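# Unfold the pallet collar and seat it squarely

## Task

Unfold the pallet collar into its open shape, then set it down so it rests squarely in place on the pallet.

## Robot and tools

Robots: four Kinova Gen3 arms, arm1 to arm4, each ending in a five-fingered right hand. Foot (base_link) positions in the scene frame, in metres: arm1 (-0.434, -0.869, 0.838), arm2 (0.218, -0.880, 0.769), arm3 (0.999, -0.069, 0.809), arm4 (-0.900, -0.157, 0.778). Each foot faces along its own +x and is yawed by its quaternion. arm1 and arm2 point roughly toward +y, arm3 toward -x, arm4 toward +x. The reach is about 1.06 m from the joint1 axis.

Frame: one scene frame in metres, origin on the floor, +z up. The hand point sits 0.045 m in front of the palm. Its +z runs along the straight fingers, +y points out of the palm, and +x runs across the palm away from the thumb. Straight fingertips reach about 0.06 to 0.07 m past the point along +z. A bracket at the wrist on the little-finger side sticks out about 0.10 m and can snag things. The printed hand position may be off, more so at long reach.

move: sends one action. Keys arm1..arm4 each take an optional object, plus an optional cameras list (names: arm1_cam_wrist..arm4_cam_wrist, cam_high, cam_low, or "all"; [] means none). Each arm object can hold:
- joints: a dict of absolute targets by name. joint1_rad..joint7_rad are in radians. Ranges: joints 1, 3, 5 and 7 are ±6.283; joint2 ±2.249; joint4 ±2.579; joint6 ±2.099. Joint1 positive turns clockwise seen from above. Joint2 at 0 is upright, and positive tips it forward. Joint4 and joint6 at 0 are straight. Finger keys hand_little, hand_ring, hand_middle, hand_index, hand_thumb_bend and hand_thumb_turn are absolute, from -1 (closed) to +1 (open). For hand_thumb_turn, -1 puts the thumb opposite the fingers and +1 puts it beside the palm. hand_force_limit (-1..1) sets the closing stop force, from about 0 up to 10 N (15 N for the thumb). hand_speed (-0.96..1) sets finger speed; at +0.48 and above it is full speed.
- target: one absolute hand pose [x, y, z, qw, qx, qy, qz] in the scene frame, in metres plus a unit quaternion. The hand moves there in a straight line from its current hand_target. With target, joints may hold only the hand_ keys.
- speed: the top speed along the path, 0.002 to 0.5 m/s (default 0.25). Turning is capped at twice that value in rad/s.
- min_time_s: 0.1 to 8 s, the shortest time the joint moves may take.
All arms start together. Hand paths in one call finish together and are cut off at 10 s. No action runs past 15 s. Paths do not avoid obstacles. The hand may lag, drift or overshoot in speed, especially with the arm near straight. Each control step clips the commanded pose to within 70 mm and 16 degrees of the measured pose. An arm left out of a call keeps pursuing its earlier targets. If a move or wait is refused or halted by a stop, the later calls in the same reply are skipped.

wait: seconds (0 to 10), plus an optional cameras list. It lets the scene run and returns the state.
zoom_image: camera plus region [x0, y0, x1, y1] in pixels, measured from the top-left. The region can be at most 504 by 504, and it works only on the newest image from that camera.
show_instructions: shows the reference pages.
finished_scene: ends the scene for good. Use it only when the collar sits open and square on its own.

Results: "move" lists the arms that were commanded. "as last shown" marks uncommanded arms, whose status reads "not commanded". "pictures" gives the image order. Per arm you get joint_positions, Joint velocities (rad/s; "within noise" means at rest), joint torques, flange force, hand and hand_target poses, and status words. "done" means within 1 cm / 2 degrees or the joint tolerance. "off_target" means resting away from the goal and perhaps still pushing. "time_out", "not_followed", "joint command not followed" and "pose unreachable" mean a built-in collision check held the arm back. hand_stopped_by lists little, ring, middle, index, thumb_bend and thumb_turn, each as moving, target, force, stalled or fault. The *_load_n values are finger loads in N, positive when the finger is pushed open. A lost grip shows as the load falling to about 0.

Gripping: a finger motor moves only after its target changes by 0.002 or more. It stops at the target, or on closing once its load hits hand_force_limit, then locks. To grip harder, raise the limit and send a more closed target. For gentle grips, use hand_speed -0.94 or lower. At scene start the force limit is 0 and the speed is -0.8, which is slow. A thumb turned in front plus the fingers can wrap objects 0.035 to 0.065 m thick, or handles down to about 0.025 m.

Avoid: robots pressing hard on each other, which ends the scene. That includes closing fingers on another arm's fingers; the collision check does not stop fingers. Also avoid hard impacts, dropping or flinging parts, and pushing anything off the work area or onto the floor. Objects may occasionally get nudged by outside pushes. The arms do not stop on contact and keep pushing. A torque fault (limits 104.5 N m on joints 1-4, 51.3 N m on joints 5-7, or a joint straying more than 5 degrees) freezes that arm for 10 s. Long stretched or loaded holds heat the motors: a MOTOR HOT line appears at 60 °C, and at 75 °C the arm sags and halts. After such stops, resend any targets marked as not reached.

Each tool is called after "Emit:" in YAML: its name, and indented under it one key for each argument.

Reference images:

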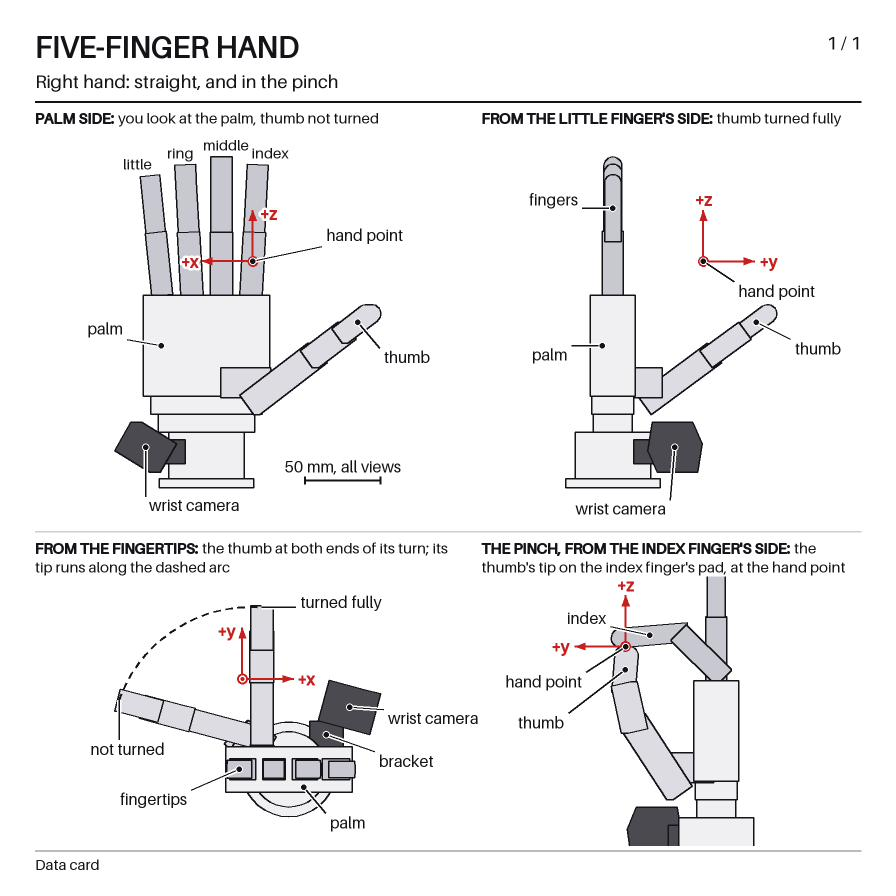

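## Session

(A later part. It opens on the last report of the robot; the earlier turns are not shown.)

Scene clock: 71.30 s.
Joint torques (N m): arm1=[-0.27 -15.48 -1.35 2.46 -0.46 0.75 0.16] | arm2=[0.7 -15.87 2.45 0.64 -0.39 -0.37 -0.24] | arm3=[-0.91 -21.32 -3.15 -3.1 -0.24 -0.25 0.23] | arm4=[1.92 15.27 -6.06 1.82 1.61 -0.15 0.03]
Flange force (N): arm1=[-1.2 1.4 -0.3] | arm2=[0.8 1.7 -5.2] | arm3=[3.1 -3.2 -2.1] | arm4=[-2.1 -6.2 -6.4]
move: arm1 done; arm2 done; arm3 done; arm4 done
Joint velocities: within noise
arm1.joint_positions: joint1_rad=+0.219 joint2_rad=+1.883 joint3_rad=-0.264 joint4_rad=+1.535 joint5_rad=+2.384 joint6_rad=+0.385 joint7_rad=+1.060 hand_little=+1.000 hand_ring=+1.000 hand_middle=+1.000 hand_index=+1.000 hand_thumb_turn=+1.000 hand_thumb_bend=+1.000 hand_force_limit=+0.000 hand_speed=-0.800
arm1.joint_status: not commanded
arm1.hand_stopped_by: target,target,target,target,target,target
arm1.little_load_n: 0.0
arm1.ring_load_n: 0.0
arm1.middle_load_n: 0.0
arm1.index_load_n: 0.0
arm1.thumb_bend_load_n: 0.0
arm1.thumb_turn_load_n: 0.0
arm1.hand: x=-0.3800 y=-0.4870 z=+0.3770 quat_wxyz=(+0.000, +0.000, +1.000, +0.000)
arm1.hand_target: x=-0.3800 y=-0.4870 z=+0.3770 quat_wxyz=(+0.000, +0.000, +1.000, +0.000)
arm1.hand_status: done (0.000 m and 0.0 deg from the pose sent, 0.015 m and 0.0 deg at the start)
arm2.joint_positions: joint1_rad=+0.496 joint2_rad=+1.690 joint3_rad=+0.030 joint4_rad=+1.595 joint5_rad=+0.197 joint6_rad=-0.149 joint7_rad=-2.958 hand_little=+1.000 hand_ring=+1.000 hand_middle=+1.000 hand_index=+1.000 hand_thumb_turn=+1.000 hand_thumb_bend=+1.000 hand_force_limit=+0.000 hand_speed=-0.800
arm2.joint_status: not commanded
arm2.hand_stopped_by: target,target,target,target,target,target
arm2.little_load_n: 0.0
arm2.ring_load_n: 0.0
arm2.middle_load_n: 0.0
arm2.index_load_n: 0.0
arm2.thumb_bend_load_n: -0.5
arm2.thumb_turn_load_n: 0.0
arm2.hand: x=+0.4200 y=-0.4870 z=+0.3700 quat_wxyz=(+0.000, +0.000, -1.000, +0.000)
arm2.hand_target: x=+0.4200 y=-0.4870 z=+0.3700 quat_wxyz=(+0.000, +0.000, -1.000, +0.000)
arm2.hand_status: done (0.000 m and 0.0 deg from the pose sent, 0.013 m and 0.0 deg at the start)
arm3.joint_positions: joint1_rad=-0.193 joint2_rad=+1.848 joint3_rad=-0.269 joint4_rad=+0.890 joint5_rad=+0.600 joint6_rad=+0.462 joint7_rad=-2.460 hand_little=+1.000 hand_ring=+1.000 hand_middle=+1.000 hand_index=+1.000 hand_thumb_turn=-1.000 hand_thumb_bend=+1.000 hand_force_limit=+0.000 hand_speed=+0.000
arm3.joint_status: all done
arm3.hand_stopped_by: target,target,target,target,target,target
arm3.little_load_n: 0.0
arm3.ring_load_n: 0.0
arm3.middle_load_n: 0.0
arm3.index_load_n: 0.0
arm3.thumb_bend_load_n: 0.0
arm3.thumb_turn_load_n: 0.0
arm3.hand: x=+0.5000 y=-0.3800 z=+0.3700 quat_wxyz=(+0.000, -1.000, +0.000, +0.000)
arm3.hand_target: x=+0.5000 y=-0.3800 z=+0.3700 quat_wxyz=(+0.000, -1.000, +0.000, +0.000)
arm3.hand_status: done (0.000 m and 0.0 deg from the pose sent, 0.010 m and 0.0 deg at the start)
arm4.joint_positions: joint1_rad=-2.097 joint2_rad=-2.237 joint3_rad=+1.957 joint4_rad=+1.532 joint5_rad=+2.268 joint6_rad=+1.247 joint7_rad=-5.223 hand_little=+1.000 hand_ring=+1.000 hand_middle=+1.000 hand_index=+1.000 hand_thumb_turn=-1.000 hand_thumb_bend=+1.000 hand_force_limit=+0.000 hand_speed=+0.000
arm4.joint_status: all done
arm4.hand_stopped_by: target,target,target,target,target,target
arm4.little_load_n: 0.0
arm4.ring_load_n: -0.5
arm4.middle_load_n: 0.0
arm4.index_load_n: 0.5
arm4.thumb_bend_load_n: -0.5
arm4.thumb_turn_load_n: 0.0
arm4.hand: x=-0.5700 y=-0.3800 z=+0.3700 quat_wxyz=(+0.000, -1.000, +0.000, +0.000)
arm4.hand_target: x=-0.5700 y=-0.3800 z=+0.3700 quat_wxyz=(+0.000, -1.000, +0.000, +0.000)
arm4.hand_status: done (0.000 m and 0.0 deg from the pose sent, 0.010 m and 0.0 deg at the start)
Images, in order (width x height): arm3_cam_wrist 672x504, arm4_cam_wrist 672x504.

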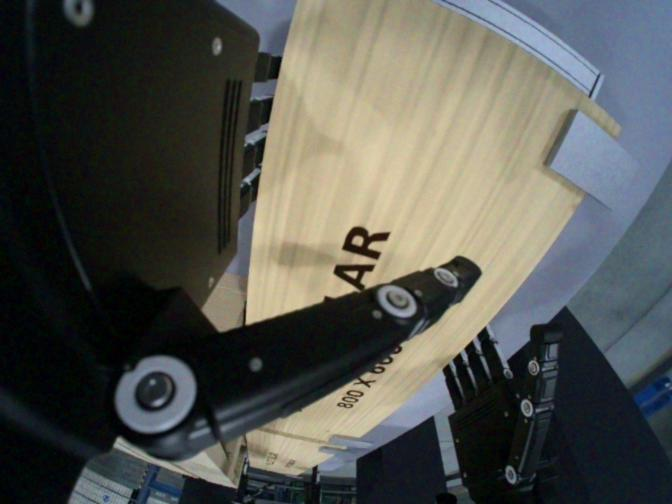

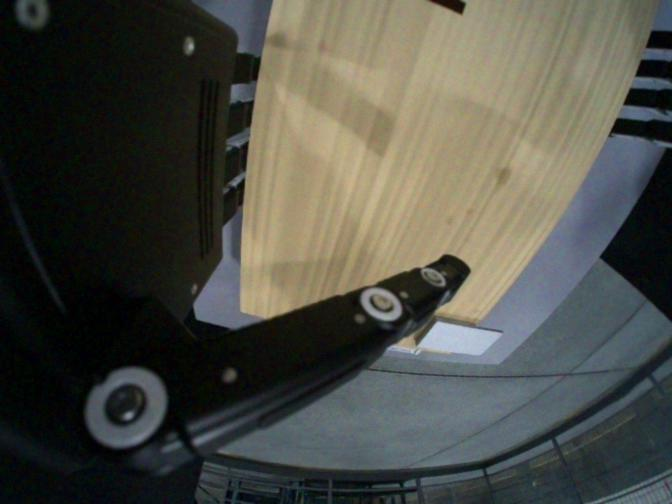

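Emit:
move:
  arm1: {"target": [-0.38, -0.481, 0.377, 0, 0.0, 1.0, 0], "speed": 0.04}
  arm2: {"target": [0.42, -0.482, 0.37, 0, 0.0, 1.0, 0], "speed": 0.04}
  arm3: {"target": [0.50, -0.388, 0.37, 0, 1.0, 0.0, 0], "speed": 0.04}
  arm4: {"target": [-0.57, -0.382, 0.37, 0, 1.0, 0.0, 0], "speed": 0.04}
  cameras: []

Scene clock: 72.57 s.
Joint torques (N m): arm1=[-0.3 -15.62 -1.28 2.28 -0.49 0.7 0.17] | arm2=[0.53 -16.22 2.22 0.01 -0.39 -0.62 -0.25] | arm3=[-2.62 -22.64 -4.95 -4.58 -0.41 -1.61 0.38] | arm4=[1.9 14.64 -5.42 2.08 1.06 0.32 0.01]
Flange force (N): arm1=[-1.2 1.0 -0.6] | arm2=[0.7 0.8 -6.0] | arm3=[5.2 -7.7 -4.4] | arm4=[-0.5 -5.4 -5.6]
move: arm1 done; arm2 done; arm3 done; arm4 done
Joint velocities: within noise
arm1.joint_positions: joint1_rad=+0.205 joint2_rad=+1.877 joint3_rad=-0.254 joint4_rad=+1.520 joint5_rad=+2.365 joint6_rad=+0.364 joint7_rad=+1.065 hand_little=+1.000 hand_ring=+1.000 hand_middle=+1.000 hand_index=+1.000 hand_thumb_turn=+1.000 hand_thumb_bend=+1.000 hand_force_limit=+0.000 hand_speed=-0.800
arm1.joint_status: not commanded
arm1.hand_stopped_by: target,target,target,target,target,target
arm1.little_load_n: 0.0
arm1.ring_load_n: 0.0
arm1.middle_load_n: 0.0
arm1.index_load_n: 0.0
arm1.thumb_bend_load_n: -0.5
arm1.thumb_turn_load_n: 0.0
arm1.hand: x=-0.3800 y=-0.4810 z=+0.3770 quat_wxyz=(+0.000, +0.000, +1.000, +0.000)
arm1.hand_target: x=-0.3800 y=-0.4810 z=+0.3770 quat_wxyz=(+0.000, +0.000, +1.000, +0.000)
arm1.hand_status: done (0.000 m and 0.0 deg from the pose sent, 0.006 m and 0.0 deg at the start)
arm2.joint_positions: joint1_rad=+0.494 joint2_rad=+1.688 joint3_rad=+0.027 joint4_rad=+1.582 joint5_rad=+0.196 joint6_rad=-0.134 joint7_rad=-2.960 hand_little=+1.000 hand_ring=+1.000 hand_middle=+1.000 hand_index=+1.000 hand_thumb_turn=+1.000 hand_thumb_bend=+1.000 hand_force_limit=+0.000 hand_speed=-0.800
arm2.joint_status: not commanded
arm2.hand_stopped_by: target,target,target,target,target,target
arm2.little_load_n: 0.0
arm2.ring_load_n: 0.0
arm2.middle_load_n: 0.0
arm2.index_load_n: 0.0
arm2.thumb_bend_load_n: 0.0
arm2.thumb_turn_load_n: 0.0
arm2.hand: x=+0.4200 y=-0.4820 z=+0.3700 quat_wxyz=(+0.000, +0.000, -1.000, +0.000)
arm2.hand_target: x=+0.4200 y=-0.4820 z=+0.3700 quat_wxyz=(+0.000, +0.000, -1.000, +0.000)
arm2.hand_status: done (0.000 m and 0.0 deg from the pose sent, 0.005 m and 0.0 deg at the start)
arm3.joint_positions: joint1_rad=-0.206 joint2_rad=+1.853 joint3_rad=-0.275 joint4_rad=+0.871 joint5_rad=+0.595 joint6_rad=+0.477 joint7_rad=-2.462 hand_little=+1.000 hand_ring=+1.000 hand_middle=+1.000 hand_index=+1.000 hand_thumb_turn=-1.000 hand_thumb_bend=+1.000 hand_force_limit=+0.000 hand_speed=+0.000
arm3.joint_status: not commanded
arm3.hand_stopped_by: target,target,target,target,target,target
arm3.little_load_n: 0.0
arm3.ring_load_n: 0.0
arm3.middle_load_n: 0.0
arm3.index_load_n: 0.0
arm3.thumb_bend_load_n: 0.0
arm3.thumb_turn_load_n: 0.0
arm3.hand: x=+0.5000 y=-0.3880 z=+0.3700 quat_wxyz=(+0.000, -1.000, +0.000, +0.000)
arm3.hand_target: x=+0.5000 y=-0.3880 z=+0.3700 quat_wxyz=(+0.000, -1.000, +0.000, +0.000)
arm3.hand_status: done (0.000 m and 0.0 deg from the pose sent, 0.008 m and 0.0 deg at the start)
arm4.joint_positions: joint1_rad=-2.095 joint2_rad=-2.235 joint3_rad=+1.957 joint4_rad=+1.529 joint5_rad=+2.265 joint6_rad=+1.245 joint7_rad=-5.218 hand_little=+1.000 hand_ring=+1.000 hand_middle=+1.000 hand_index=+1.000 hand_thumb_turn=-1.000 hand_thumb_bend=+1.000 hand_force_limit=+0.000 hand_speed=+0.000
arm4.joint_status: not commanded
arm4.hand_stopped_by: target,target,target,target,target,target
arm4.little_load_n: 0.0
arm4.ring_load_n: 0.0
arm4.middle_load_n: 0.5
arm4.index_load_n: 0.5
arm4.thumb_bend_load_n: 0.0
arm4.thumb_turn_load_n: 0.0
arm4.hand: x=-0.5700 y=-0.3820 z=+0.3700 quat_wxyz=(+0.000, -1.000, +0.000, +0.000)
arm4.hand_target: x=-0.5700 y=-0.3820 z=+0.3700 quat_wxyz=(+0.000, -1.000, +0.000, +0.000)
arm4.hand_status: done (0.000 m and 0.0 deg from the pose sent, 0.002 m and 0.0 deg at the start)

Emit:
move:
  arm1: {"target": [-0.38, -0.472, 0.377, 0, 0.0, 1.0, 0], "speed": 0.04}
  arm2: {"target": [0.42, -0.476, 0.37, 0, 0.0, 1.0, 0], "speed": 0.04}
  arm3: {"target": [0.50, -0.394, 0.37, 0, 1.0, 0.0, 0], "speed": 0.04}
  arm4: {"target": [-0.57, -0.388, 0.37, 0, 1.0, 0.0, 0], "speed": 0.04}
  cameras: ["arm3_cam_wrist", "arm2_cam_wrist", "arm1_cam_wrist", "arm4_cam_wrist"]

Scene clock: 73.93 s.
Joint torques (N m): arm1=[-0.31 -15.87 -1.09 2.12 -0.44 0.79 0.16] | arm2=[-2.69 -20.42 -1.91 -9.71 0.25 -5.55 0.26] | arm3=[-9.63 -23.56 -12.39 -6.34 -1.58 -5.3 0.83] | arm4=[3.1 17.27 -5.78 -0.29 3.01 0.2 0.2]
Flange force (N): arm1=[-1.2 1.6 -0.4] | arm2=[0.5 -14.7 -20.9] | arm3=[7.0 -22.7 -12.0] | arm4=[-2.4 -9.9 -9.9]
move: arm1 done; arm2 done; arm3 done; arm4 done
Joint velocities: within noise
arm1.joint_positions: joint1_rad=+0.183 joint2_rad=+1.869 joint3_rad=-0.238 joint4_rad=+1.498 joint5_rad=+2.334 joint6_rad=+0.331 joint7_rad=+1.072 hand_little=+1.000 hand_ring=+1.000 hand_middle=+1.000 hand_index=+1.000 hand_thumb_turn=+1.000 hand_thumb_bend=+1.000 hand_force_limit=+0.000 hand_speed=-0.800
arm1.joint_status: not commanded
arm1.hand_stopped_by: target,target,target,target,target,target
arm1.little_load_n: 0.0
arm1.ring_load_n: 0.0
arm1.middle_load_n: 0.0
arm1.index_load_n: 0.0
arm1.thumb_bend_load_n: 0.0
arm1.thumb_turn_load_n: 0.0
arm1.hand: x=-0.3800 y=-0.4720 z=+0.3770 quat_wxyz=(+0.000, +0.000, +1.000, +0.000)
arm1.hand_target: x=-0.3800 y=-0.4720 z=+0.3770 quat_wxyz=(+0.000, +0.000, +1.000, +0.000)
arm1.hand_status: done (0.000 m and 0.0 deg from the pose sent, 0.009 m and 0.0 deg at the start)
arm2.joint_positions: joint1_rad=+0.491 joint2_rad=+1.687 joint3_rad=+0.024 joint4_rad=+1.567 joint5_rad=+0.195 joint6_rad=-0.116 joint7_rad=-2.962 hand_little=+1.000 hand_ring=+1.000 hand_middle=+1.000 hand_index=+1.000 hand_thumb_turn=+1.000 hand_thumb_bend=+1.000 hand_force_limit=+0.000 hand_speed=-0.800
arm2.joint_status: not commanded
arm2.hand_stopped_by: target,target,target,target,target,target
arm2.little_load_n: 0.0
arm2.ring_load_n: 0.0
arm2.middle_load_n: 0.0
arm2.index_load_n: 0.5
arm2.thumb_bend_load_n: 0.0
arm2.thumb_turn_load_n: 0.0
arm2.hand: x=+0.4200 y=-0.4761 z=+0.3700 quat_wxyz=(+0.000, +0.000, -1.000, +0.000)
arm2.hand_target: x=+0.4200 y=-0.4760 z=+0.3700 quat_wxyz=(+0.000, +0.000, -1.000, +0.000)
arm2.hand_status: done (0.000 m and 0.0 deg from the pose sent, 0.006 m and 0.0 deg at the start)
arm3.joint_positions: joint1_rad=-0.215 joint2_rad=+1.857 joint3_rad=-0.280 joint4_rad=+0.855 joint5_rad=+0.591 joint6_rad=+0.488 joint7_rad=-2.463 hand_little=+1.000 hand_ring=+1.000 hand_middle=+1.000 hand_index=+1.000 hand_thumb_turn=-1.000 hand_thumb_bend=+1.000 hand_force_limit=+0.000 hand_speed=+0.000
arm3.joint_status: not commanded
arm3.hand_stopped_by: target,target,target,target,target,target
arm3.little_load_n: 0.0
arm3.ring_load_n: 0.0
arm3.middle_load_n: 0.0
arm3.index_load_n: 0.5
arm3.thumb_bend_load_n: 0.0
arm3.thumb_turn_load_n: 0.0
arm3.hand: x=+0.5000 y=-0.3940 z=+0.3700 quat_wxyz=(+0.000, -1.000, +0.000, +0.000)
arm3.hand_target: x=+0.5000 y=-0.3940 z=+0.3700 quat_wxyz=(+0.000, -1.000, +0.000, +0.000)
arm3.hand_status: done (0.000 m and 0.0 deg from the pose sent, 0.006 m and 0.0 deg at the start)
arm4.joint_positions: joint1_rad=-2.089 joint2_rad=-2.230 joint3_rad=+1.957 joint4_rad=+1.522 joint5_rad=+2.258 joint6_rad=+1.239 joint7_rad=-5.204 hand_little=+1.000 hand_ring=+1.000 hand_middle=+1.000 hand_index=+1.000 hand_thumb_turn=-1.000 hand_thumb_bend=+1.000 hand_force_limit=+0.000 hand_speed=+0.000
arm4.joint_status: not commanded
arm4.hand_stopped_by: target,target,target,target,target,target
arm4.little_load_n: 0.0
arm4.ring_load_n: 0.0
arm4.middle_load_n: 0.5
arm4.index_load_n: 0.5
arm4.thumb_bend_load_n: 0.0
arm4.thumb_turn_load_n: 0.0
arm4.hand: x=-0.5700 y=-0.3880 z=+0.3700 quat_wxyz=(+0.000, -1.000, +0.000, +0.000)
arm4.hand_target: x=-0.5700 y=-0.3880 z=+0.3700 quat_wxyz=(+0.000, -1.000, +0.000, +0.000)
arm4.hand_status: done (0.000 m and 0.0 deg from the pose sent, 0.006 m and 0.0 deg at the start)
pictures: arm1_cam_wrist, arm2_cam_wrist, arm3_cam_wrist, arm4_cam_wrist
Images, in order (width x height): arm1_cam_wrist 672x504, arm2_cam_wrist 672x504, arm3_cam_wrist 672x504, arm4_cam_wrist 672x504.

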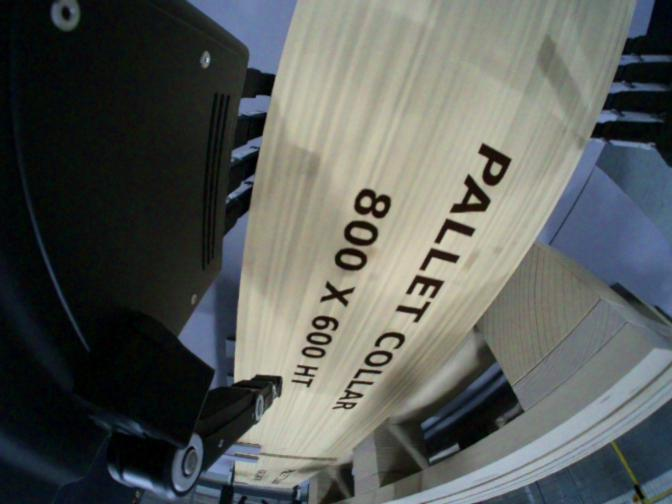

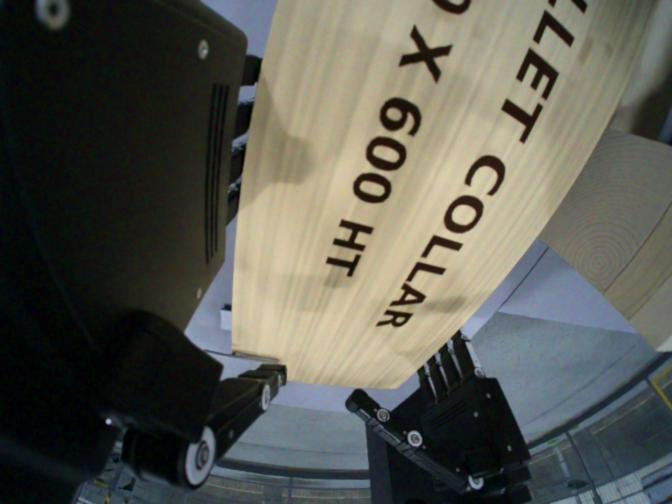

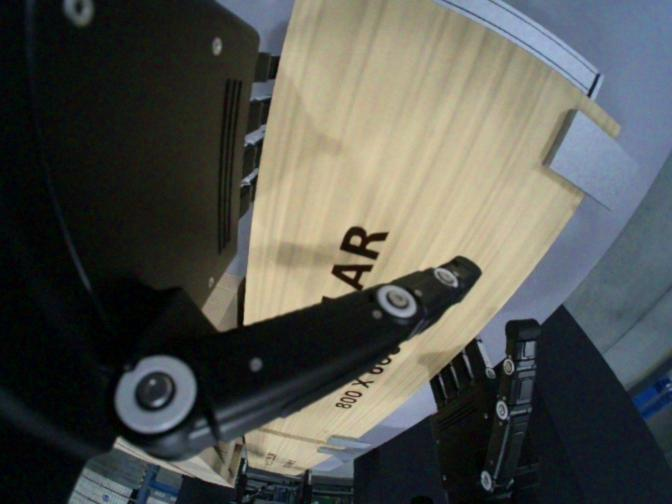

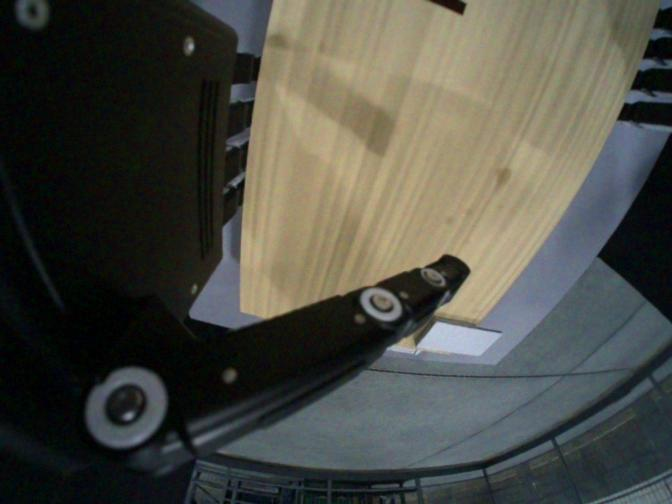

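Emit:
move:
  arm1: {"target": [-0.38, -0.465, 0.377, 0, 0.0, 1.0, 0], "speed": 0.04}
  arm3: {"target": [0.50, -0.395, 0.37, 0, 1.0, 0.0, 0], "speed": 0.04}
  arm4: {"target": [-0.57, -0.392, 0.37, 0, 1.0, 0.0, 0], "speed": 0.04}
  cameras: []

Scene clock: 75.43 s.
Joint torques (N m): arm1=[-2.57 -29.01 -6.78 -12.76 2.24 3.32 0.54] | arm2=[-4.04 -22.09 -3.72 -11.56 0.53 -6.64 0.44] | arm3=[-13.79 -23.75 -16.73 -7.4 -2.35 -7.67 1.09] | arm4=[9.69 28.82 -5.78 -10.81 10.05 1.99 0.52]
Flange force (N): arm1=[-5.5 -20.3 -11.9] | arm2=[-1.1 -18.4 -21.6] | arm3=[7.9 -31.5 -17.4] | arm4=[-5.6 -30.3 -23.2]
move: arm1 done; arm3 done; arm4 done
Joint velocities: within noise
arm1.joint_positions: joint1_rad=+0.164 joint2_rad=+1.863 joint3_rad=-0.223 joint4_rad=+1.480 joint5_rad=+2.309 joint6_rad=+0.304 joint7_rad=+1.077 hand_little=+1.000 hand_ring=+1.000 hand_middle=+1.000 hand_index=+1.000 hand_thumb_turn=+1.000 hand_thumb_bend=+1.000 hand_force_limit=+0.000 hand_speed=-0.800
arm1.joint_status: not commanded
arm1.hand_stopped_by: target,target,target,target,target,target
arm1.little_load_n: 0.0
arm1.ring_load_n: 0.0
arm1.middle_load_n: 0.5
arm1.index_load_n: 0.5
arm1.thumb_bend_load_n: 0.0
arm1.thumb_turn_load_n: 0.0
arm1.hand: x=-0.3800 y=-0.4650 z=+0.3770 quat_wxyz=(+0.000, +0.000, +1.000, +0.000)
arm1.hand_target: x=-0.3800 y=-0.4650 z=+0.3770 quat_wxyz=(+0.000, +0.000, +1.000, +0.000)
arm1.hand_status: done (0.000 m and 0.0 deg from the pose sent, 0.007 m and 0.0 deg at the start)
arm2: as last shown
arm2.hand: x=+0.4200 y=-0.4760 z=+0.3700 quat_wxyz=(+0.000, +0.000, -1.000, +0.000)
arm3.joint_positions: joint1_rad=-0.217 joint2_rad=+1.857 joint3_rad=-0.281 joint4_rad=+0.852 joint5_rad=+0.591 joint6_rad=+0.490 joint7_rad=-2.463 hand_little=+1.000 hand_ring=+1.000 hand_middle=+1.000 hand_index=+1.000 hand_thumb_turn=-1.000 hand_thumb_bend=+1.000 hand_force_limit=+0.000 hand_speed=+0.000
arm3.joint_status: not commanded
arm3.hand_stopped_by: target,target,target,target,target,target
arm3.little_load_n: 0.0
arm3.ring_load_n: 0.0
arm3.middle_load_n: 0.0
arm3.index_load_n: 0.5
arm3.thumb_bend_load_n: 0.0
arm3.thumb_turn_load_n: 0.0
arm3.hand: x=+0.5000 y=-0.3950 z=+0.3700 quat_wxyz=(+0.000, -1.000, +0.000, +0.000)
arm3.hand_target: x=+0.5000 y=-0.3950 z=+0.3700 quat_wxyz=(+0.000, -1.000, +0.000, +0.000)
arm3.hand_status: done (0.000 m and 0.0 deg from the pose sent, 0.001 m and 0.0 deg at the start)
arm4.joint_positions: joint1_rad=-2.085 joint2_rad=-2.227 joint3_rad=+1.957 joint4_rad=+1.517 joint5_rad=+2.253 joint6_rad=+1.235 joint7_rad=-5.194 hand_little=+1.000 hand_ring=+1.000 hand_middle=+1.000 hand_index=+1.000 hand_thumb_turn=-1.000 hand_thumb_bend=+1.000 hand_force_limit=+0.000 hand_speed=+0.000
arm4.joint_status: not commanded
arm4.hand_stopped_by: target,target,target,target,target,target
arm4.little_load_n: 0.0
arm4.ring_load_n: 0.5
arm4.middle_load_n: 1.0
arm4.index_load_n: 0.5
arm4.thumb_bend_load_n: 0.0
arm4.thumb_turn_load_n: 0.0
arm4.hand: x=-0.5700 y=-0.3919 z=+0.3700 quat_wxyz=(+0.000, -1.000, +0.000, +0.000)
arm4.hand_target: x=-0.5700 y=-0.3920 z=+0.3700 quat_wxyz=(+0.000, -1.000, +0.000, +0.000)
arm4.hand_status: done (0.000 m and 0.0 deg from the pose sent, 0.004 m and 0.0 deg at the start)

Emit:
move:
  arm3: {"target": [0.50, -0.395, 0.39, 0, 1.0, 0.0, 0], "speed": 0.04}
  arm4: {"target": [-0.57, -0.392, 0.39, 0, 1.0, 0.0, 0], "speed": 0.04}
  cameras: ["arm1_cam_wrist", "arm2_cam_wrist", "arm3_cam_wrist", "arm4_cam_wrist", "cam_low", "cam_high"]

Scene clock: 77.50 s.
Joint torques (N m): arm1=[-2.5 -34.22 -6.92 -12.16 2.14 3.89 0.57] | arm2=[-2.85 -23.8 -1.74 -10.06 0.24 -5.73 0.24] | arm3=[-10.36 -34.92 -14.54 -9.82 -1.39 -6.4 0.97] | arm4=[8.29 30.52 -9.32 -2.55 6.53 3.75 0.41]
Flange force (N): arm1=[-5.2 -20.7 2.4] | arm2=[0.6 -16.0 -13.8] | arm3=[7.2 -24.2 7.4] | arm4=[1.2 -23.0 9.1]
move: arm3 done; arm4 done
Joint velocities: within noise
arm1, arm2: as last shown
arm1.little_load_n: 0.5
arm2.index_load_n: 0.0
arm2.thumb_bend_load_n: -0.5
arm3.joint_positions: joint1_rad=-0.215 joint2_rad=+1.802 joint3_rad=-0.268 joint4_rad=+0.928 joint5_rad=+0.593 joint6_rad=+0.471 joint7_rad=-2.487 hand_little=+1.000 hand_ring=+1.000 hand_middle=+1.000 hand_index=+1.000 hand_thumb_turn=-1.000 hand_thumb_bend=+1.000 hand_force_limit=+0.000 hand_speed=+0.000
arm3.joint_status: not commanded
arm3.hand_stopped_by: target,target,target,target,target,target
arm3.little_load_n: 0.0
arm3.ring_load_n: 0.0
arm3.middle_load_n: 0.0
arm3.index_load_n: 1.0
arm3.thumb_bend_load_n: 0.0
arm3.thumb_turn_load_n: 0.0
arm3.hand: x=+0.5000 y=-0.3950 z=+0.3900 quat_wxyz=(+0.000, -1.000, +0.000, +0.000)
arm3.hand_target: x=+0.5000 y=-0.3950 z=+0.3900 quat_wxyz=(+0.000, -1.000, +0.000, +0.000)
arm3.hand_status: done (0.000 m and 0.0 deg from the pose sent, 0.020 m and 0.0 deg at the start)
arm4.joint_positions: joint1_rad=-2.078 joint2_rad=-2.200 joint3_rad=+1.945 joint4_rad=+1.571 joint5_rad=+2.237 joint6_rad=+1.273 joint7_rad=-5.216 hand_little=+1.000 hand_ring=+1.000 hand_middle=+1.000 hand_index=+1.000 hand_thumb_turn=-1.000 hand_thumb_bend=+1.000 hand_force_limit=+0.000 hand_speed=+0.000
arm4.joint_status: not commanded
arm4.hand_stopped_by: target,target,target,target,target,target
arm4.little_load_n: 0.0
arm4.ring_load_n: 0.5
arm4.middle_load_n: 0.5
arm4.index_load_n: 1.0
arm4.thumb_bend_load_n: 0.0
arm4.thumb_turn_load_n: 0.0
arm4.hand: x=-0.5700 y=-0.3920 z=+0.3900 quat_wxyz=(+0.000, -1.000, +0.000, +0.000)
arm4.hand_target: x=-0.5700 y=-0.3920 z=+0.3900 quat_wxyz=(+0.000, -1.000, +0.000, +0.000)
arm4.hand_status: done (0.000 m and 0.0 deg from the pose sent, 0.020 m and 0.0 deg at the start)
pictures: arm1_cam_wrist, arm2_cam_wrist, arm3_cam_wrist, arm4_cam_wrist, cam_high, cam_low
Images, in order (width x height): arm1_cam_wrist 672x504, arm2_cam_wrist 672x504, arm3_cam_wrist 672x504, arm4_cam_wrist 672x504, cam_high 672x504, cam_low 672x504.

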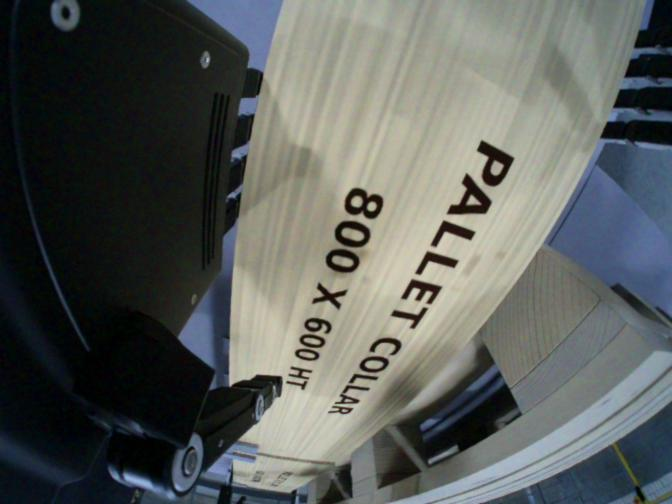

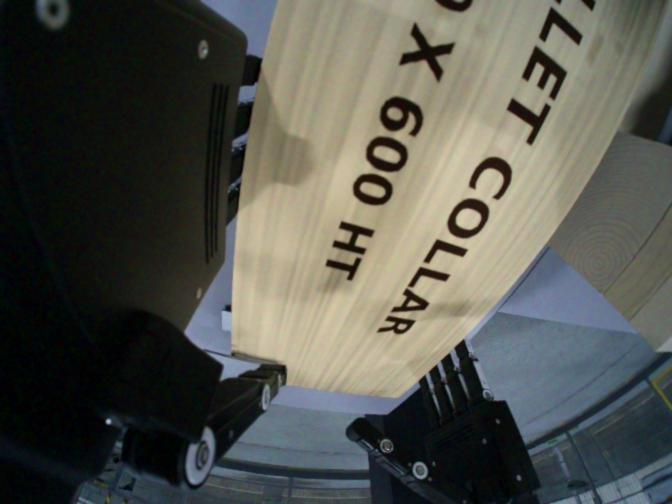

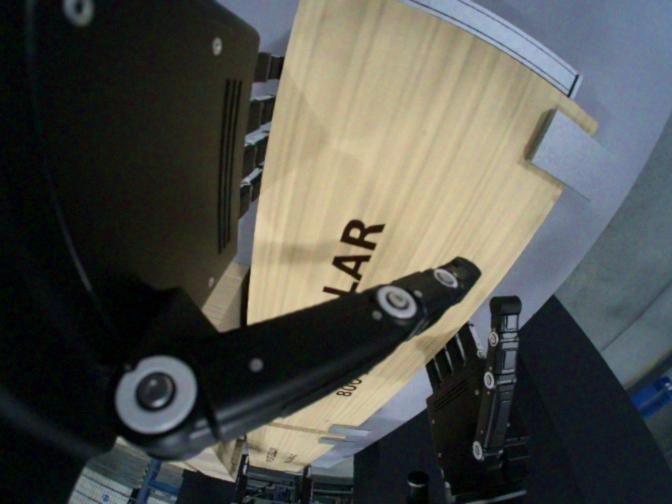

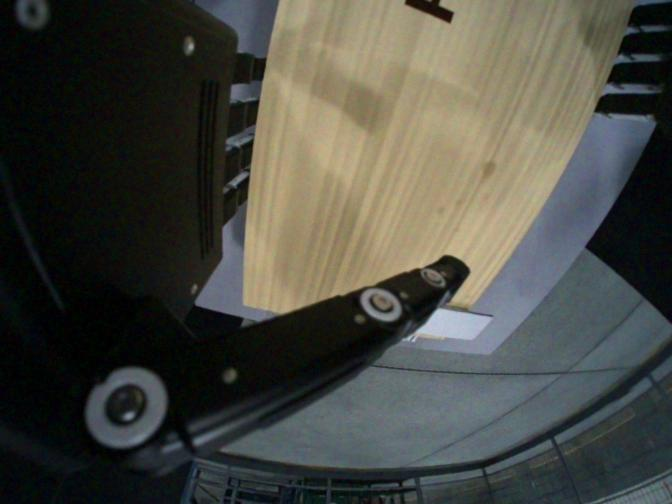

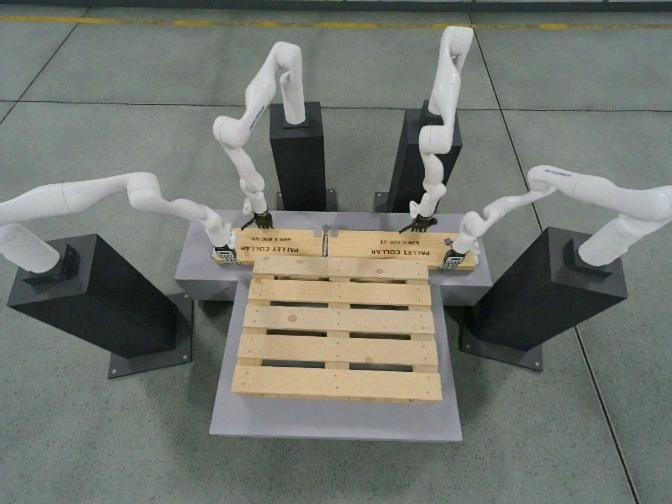

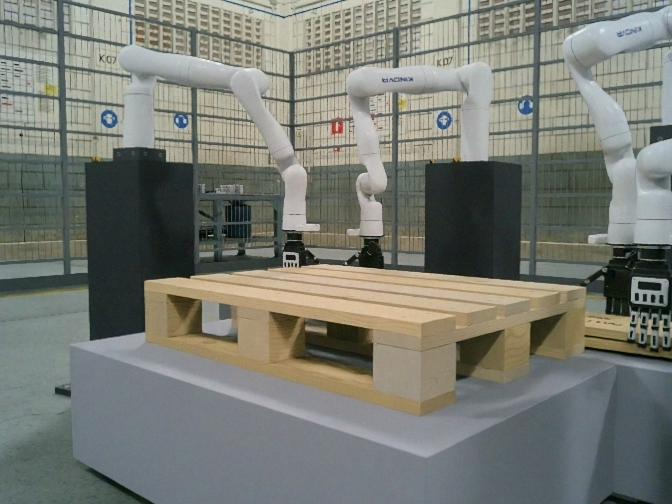

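Emit:
zoom_image:
  camera: "cam_low"
  region: [560, 200, 672, 380]

Emit:
zoom_image:
  camera: "cam_high"
  region: [400, 200, 520, 290]

Emit:
zoom_image:
  camera: "cam_high"
  region: [180, 200, 300, 290]

Scaled by 2.800 from the camera's image (finer frame: 960x720).

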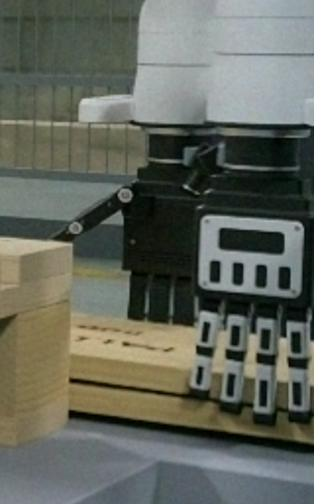

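Scaled by 4.200 from the camera's image (finer frame: 960x720).

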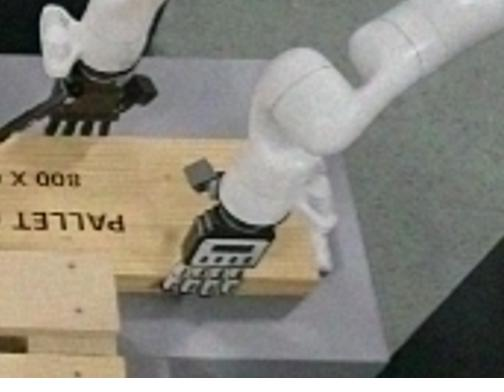

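Scaled by 4.200 from the camera's image (finer frame: 960x720).

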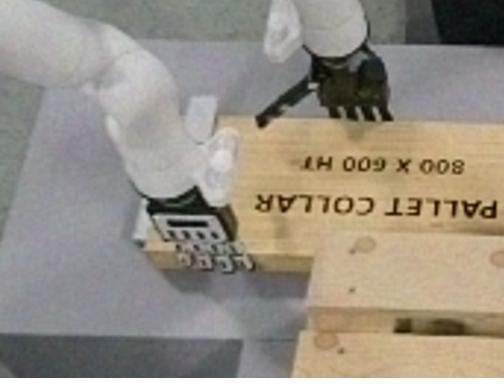

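Emit:
move:
  arm3: {"target": [0.50, -0.396, 0.405, 0, 1.0, 0.0, 0], "speed": 0.04}
  arm4: {"target": [-0.57, -0.393, 0.405, 0, 1.0, 0.0, 0], "speed": 0.04}
  cameras: ["arm3_cam_wrist", "arm4_cam_wrist", "cam_low", "cam_high"]

Emit:
zoom_image:
  camera: "cam_low"
  region: [560, 240, 672, 380]

Emit:
zoom_image:
  camera: "cam_high"
  region: [400, 200, 520, 290]

Emit:
zoom_image:
  camera: "arm3_cam_wrist"
  region: [220, 20, 340, 300]

Scene clock: 79.07 s.
Joint torques (N m): arm1=[-3.2 -35.81 -8.58 -14.7 2.63 3.93 0.61] | arm2=[-3.63 -25.11 -2.76 -12.62 0.35 -6.98 0.33] | arm3=[-12.39 -36.14 -17.66 -10.03 -1.91 -7.29 0.98] | arm4=[9.57 33.44 -10.14 -3.61 7.83 4.57 0.41]
Flange force (N): arm1=[-7.0 -24.8 -1.2] | arm2=[0.8 -20.3 -17.2] | arm3=[5.8 -27.7 9.9] | arm4=[1.3 -26.4 11.4]
move: arm3 done; arm4 done
Joint velocities: within noise
arm1, arm2: as last shown
arm1.little_load_n: 0.0
arm1.middle_load_n: 0.0
arm2.index_load_n: 0.5
arm2.thumb_bend_load_n: 0.0
arm3.joint_positions: joint1_rad=-0.216 joint2_rad=+1.762 joint3_rad=-0.261 joint4_rad=+0.978 joint5_rad=+0.594 joint6_rad=+0.462 joint7_rad=-2.502 hand_little=+1.000 hand_ring=+1.000 hand_middle=+1.000 hand_index=+1.000 hand_thumb_turn=-1.000 hand_thumb_bend=+1.000 hand_force_limit=+0.000 hand_speed=+0.000
arm3.joint_status: not commanded
arm3.hand_stopped_by: target,target,target,target,target,target
arm3.little_load_n: 0.0
arm3.ring_load_n: 0.0
arm3.middle_load_n: 0.5
arm3.index_load_n: 1.5
arm3.thumb_bend_load_n: 0.0
arm3.thumb_turn_load_n: 0.0
arm3.hand: x=+0.5000 y=-0.3960 z=+0.4050 quat_wxyz=(+0.000, -1.000, +0.000, +0.000)
arm3.hand_target: x=+0.5000 y=-0.3960 z=+0.4050 quat_wxyz=(+0.000, -1.000, +0.000, +0.000)
arm3.hand_status: done (0.000 m and 0.0 deg from the pose sent, 0.015 m and 0.0 deg at the start)
arm4.joint_positions: joint1_rad=-2.073 joint2_rad=-2.179 joint3_rad=+1.935 joint4_rad=+1.609 joint5_rad=+2.223 joint6_rad=+1.299 joint7_rad=-5.229 hand_little=+1.000 hand_ring=+1.000 hand_middle=+1.000 hand_index=+1.000 hand_thumb_turn=-1.000 hand_thumb_bend=+1.000 hand_force_limit=+0.000 hand_speed=+0.000
arm4.joint_status: not commanded
arm4.hand_stopped_by: target,target,target,target,target,target
arm4.little_load_n: 0.0
arm4.ring_load_n: 0.0
arm4.middle_load_n: 0.5
arm4.index_load_n: 1.0
arm4.thumb_bend_load_n: 0.0
arm4.thumb_turn_load_n: 0.0
arm4.hand: x=-0.5700 y=-0.3930 z=+0.4050 quat_wxyz=(+0.000, -1.000, +0.000, +0.000)
arm4.hand_target: x=-0.5700 y=-0.3930 z=+0.4050 quat_wxyz=(+0.000, -1.000, +0.000, +0.000)
arm4.hand_status: done (0.000 m and 0.0 deg from the pose sent, 0.015 m and 0.0 deg at the start)
pictures: arm3_cam_wrist, arm4_cam_wrist, cam_high, cam_low
Images, in order (width x height): arm3_cam_wrist 672x504, arm4_cam_wrist 672x504, cam_high 672x504, cam_low 672x504.

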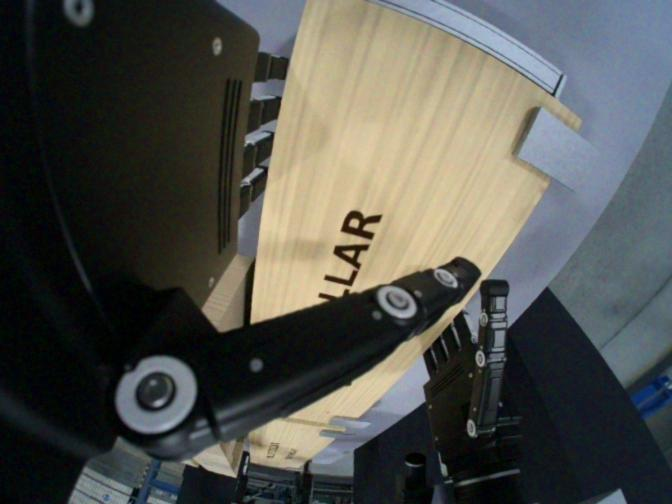

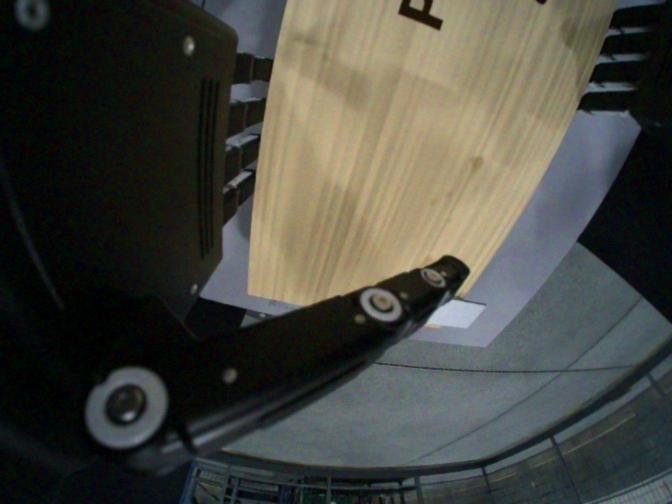

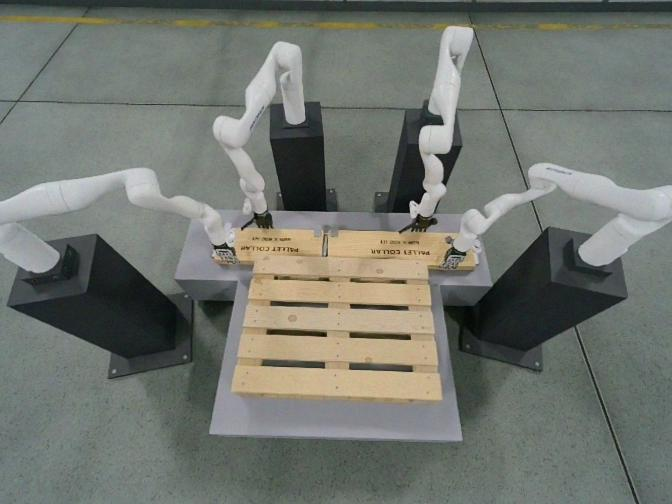

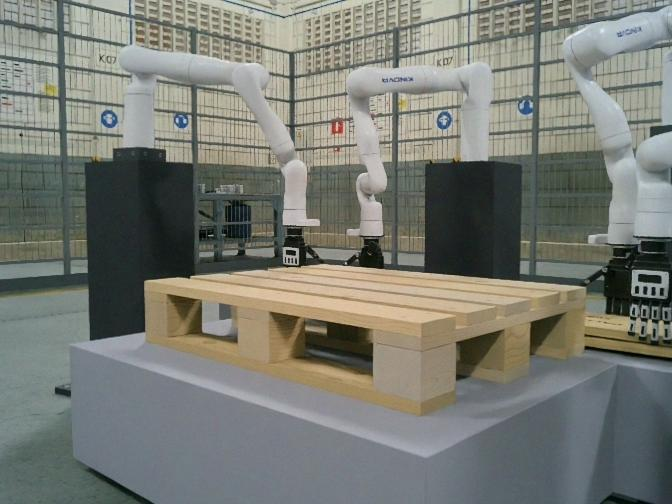

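Scaled by 3.600 from the camera's image (finer frame: 960x720).

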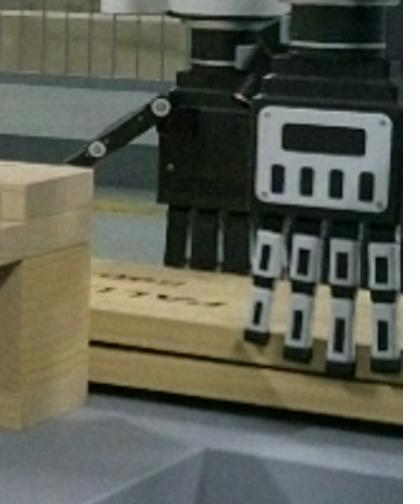

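Scaled by 4.200 from the camera's image (finer frame: 960x720).

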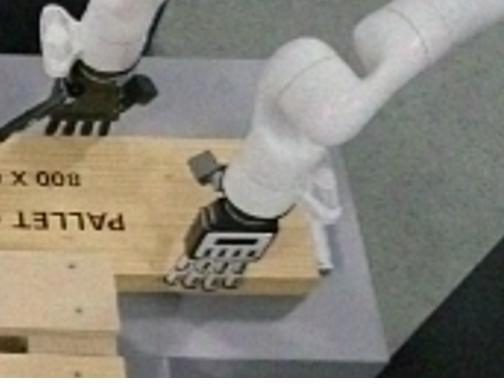

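Scaled by 1.800 from the camera's image (finer frame: 960x720).

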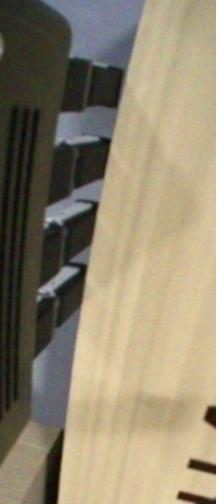

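Emit:
move:
  arm3: {"target": [0.50, -0.393, 0.377, 0, 1.0, 0.0, 0], "speed": 0.05}
  arm4: {"target": [-0.57, -0.390, 0.377, 0, 1.0, 0.0, 0], "speed": 0.05}
  cameras: ["arm1_cam_wrist", "arm2_cam_wrist", "cam_low", "cam_high"]

Emit:
zoom_image:
  camera: "cam_low"
  region: [560, 240, 672, 380]

Emit:
zoom_image:
  camera: "cam_high"
  region: [180, 200, 300, 290]

Scene clock: 86.20 s.
Joint torques (N m): arm1=[-1.89 -30.21 -5.38 -12.81 2.03 4.14 0.53] | arm2=[-2.41 -20.99 -1.64 -9.59 0.2 -5.59 0.18] | arm3=[-6.53 -21.79 -9.19 -4.98 -1.11 -3.51 0.65] | arm4=[5.35 19.75 -4.88 -2.83 4.01 1.62 0.15]
Flange force (N): arm1=[-3.6 -20.3 -9.0] | arm2=[0.9 -14.2 -19.2] | arm3=[5.5 -15.7 -10.1] | arm4=[-0.1 -14.9 -11.3]
move: arm3 done; arm4 done
Joint velocities: within noise
arm1, arm2: as last shown
arm1.ring_load_n: 0.5
arm1.middle_load_n: 0.5
arm3.joint_positions: joint1_rad=-0.213 joint2_rad=+1.836 joint3_rad=-0.274 joint4_rad=+0.885 joint5_rad=+0.593 joint6_rad=+0.479 joint7_rad=-2.471 hand_little=+1.000 hand_ring=+1.000 hand_middle=+1.000 hand_index=+1.000 hand_thumb_turn=-1.000 hand_thumb_bend=+1.000 hand_force_limit=+0.000 hand_speed=+0.000
arm3.joint_status: not commanded
arm3.hand_stopped_by: target,target,target,target,target,target
arm3.little_load_n: 0.5
arm3.ring_load_n: 0.0
arm3.middle_load_n: 0.0
arm3.index_load_n: 0.5
arm3.thumb_bend_load_n: 0.0
arm3.thumb_turn_load_n: 0.0
arm3.hand: x=+0.5000 y=-0.3931 z=+0.3770 quat_wxyz=(+0.000, -1.000, +0.000, +0.000)
arm3.hand_target: x=+0.5000 y=-0.3930 z=+0.3770 quat_wxyz=(+0.000, -1.000, +0.000, +0.000)
arm3.hand_status: done (0.000 m and 0.0 deg from the pose sent, 0.028 m and 0.0 deg at the start)
arm4.joint_positions: joint1_rad=-2.084 joint2_rad=-2.219 joint3_rad=+1.953 joint4_rad=+1.539 joint5_rad=+2.250 joint6_rad=+1.250 joint7_rad=-5.207 hand_little=+1.000 hand_ring=+1.000 hand_middle=+1.000 hand_index=+1.000 hand_thumb_turn=-1.000 hand_thumb_bend=+1.000 hand_force_limit=+0.000 hand_speed=+0.000
arm4.joint_status: not commanded
arm4.hand_stopped_by: target,target,target,target,target,target
arm4.little_load_n: 0.0
arm4.ring_load_n: 0.0
arm4.middle_load_n: 0.5
arm4.index_load_n: 0.0
arm4.thumb_bend_load_n: 0.0
arm4.thumb_turn_load_n: 0.0
arm4.hand: x=-0.5700 y=-0.3900 z=+0.3770 quat_wxyz=(+0.000, -1.000, +0.000, +0.000)
arm4.hand_target: x=-0.5700 y=-0.3900 z=+0.3770 quat_wxyz=(+0.000, -1.000, +0.000, +0.000)
arm4.hand_status: done (0.000 m and 0.0 deg from the pose sent, 0.028 m and 0.0 deg at the start)
pictures: arm1_cam_wrist, arm2_cam_wrist, cam_high, cam_low
Images, in order (width x height): arm1_cam_wrist 672x504, arm2_cam_wrist 672x504, cam_high 672x504, cam_low 672x504.

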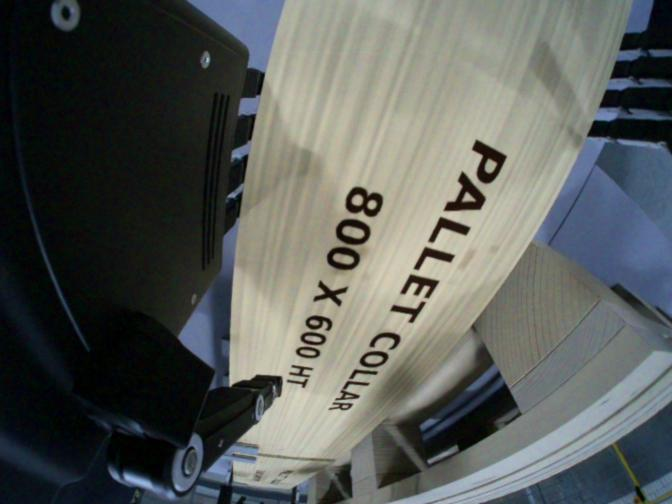

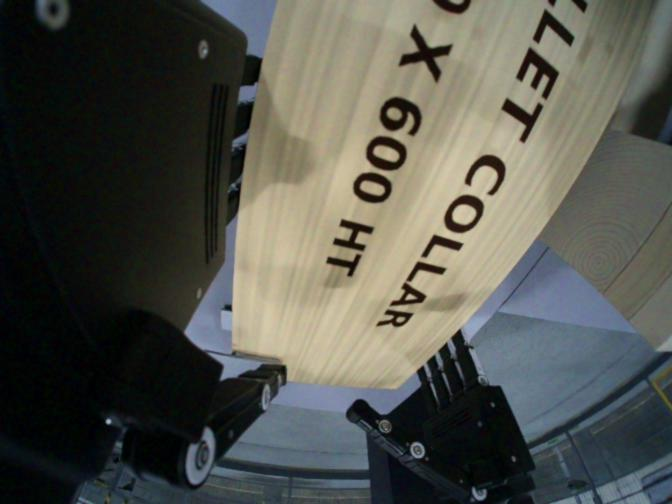

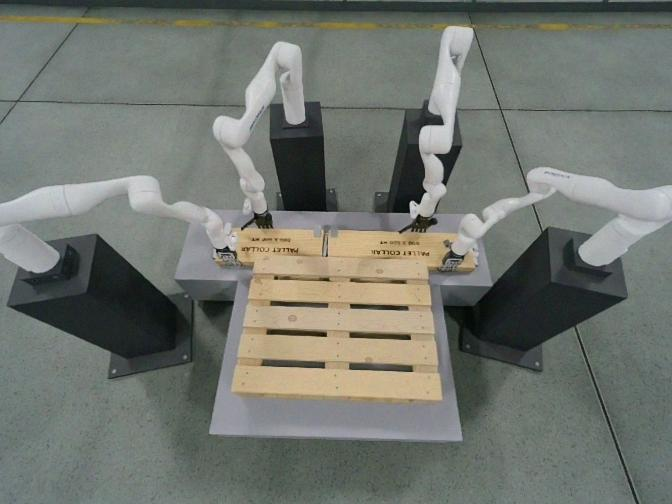

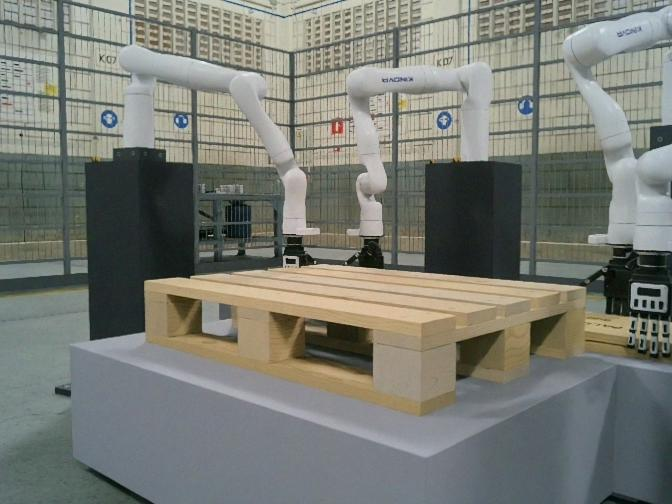

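Scaled by 3.600 from the camera's image (finer frame: 960x720).

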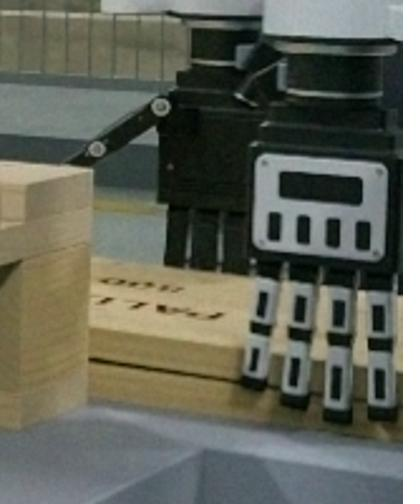

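Scaled by 4.200 from the camera's image (finer frame: 960x720).

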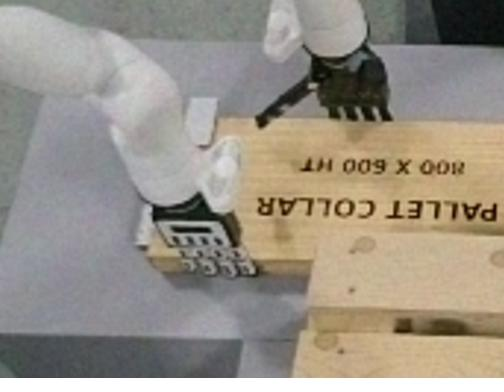

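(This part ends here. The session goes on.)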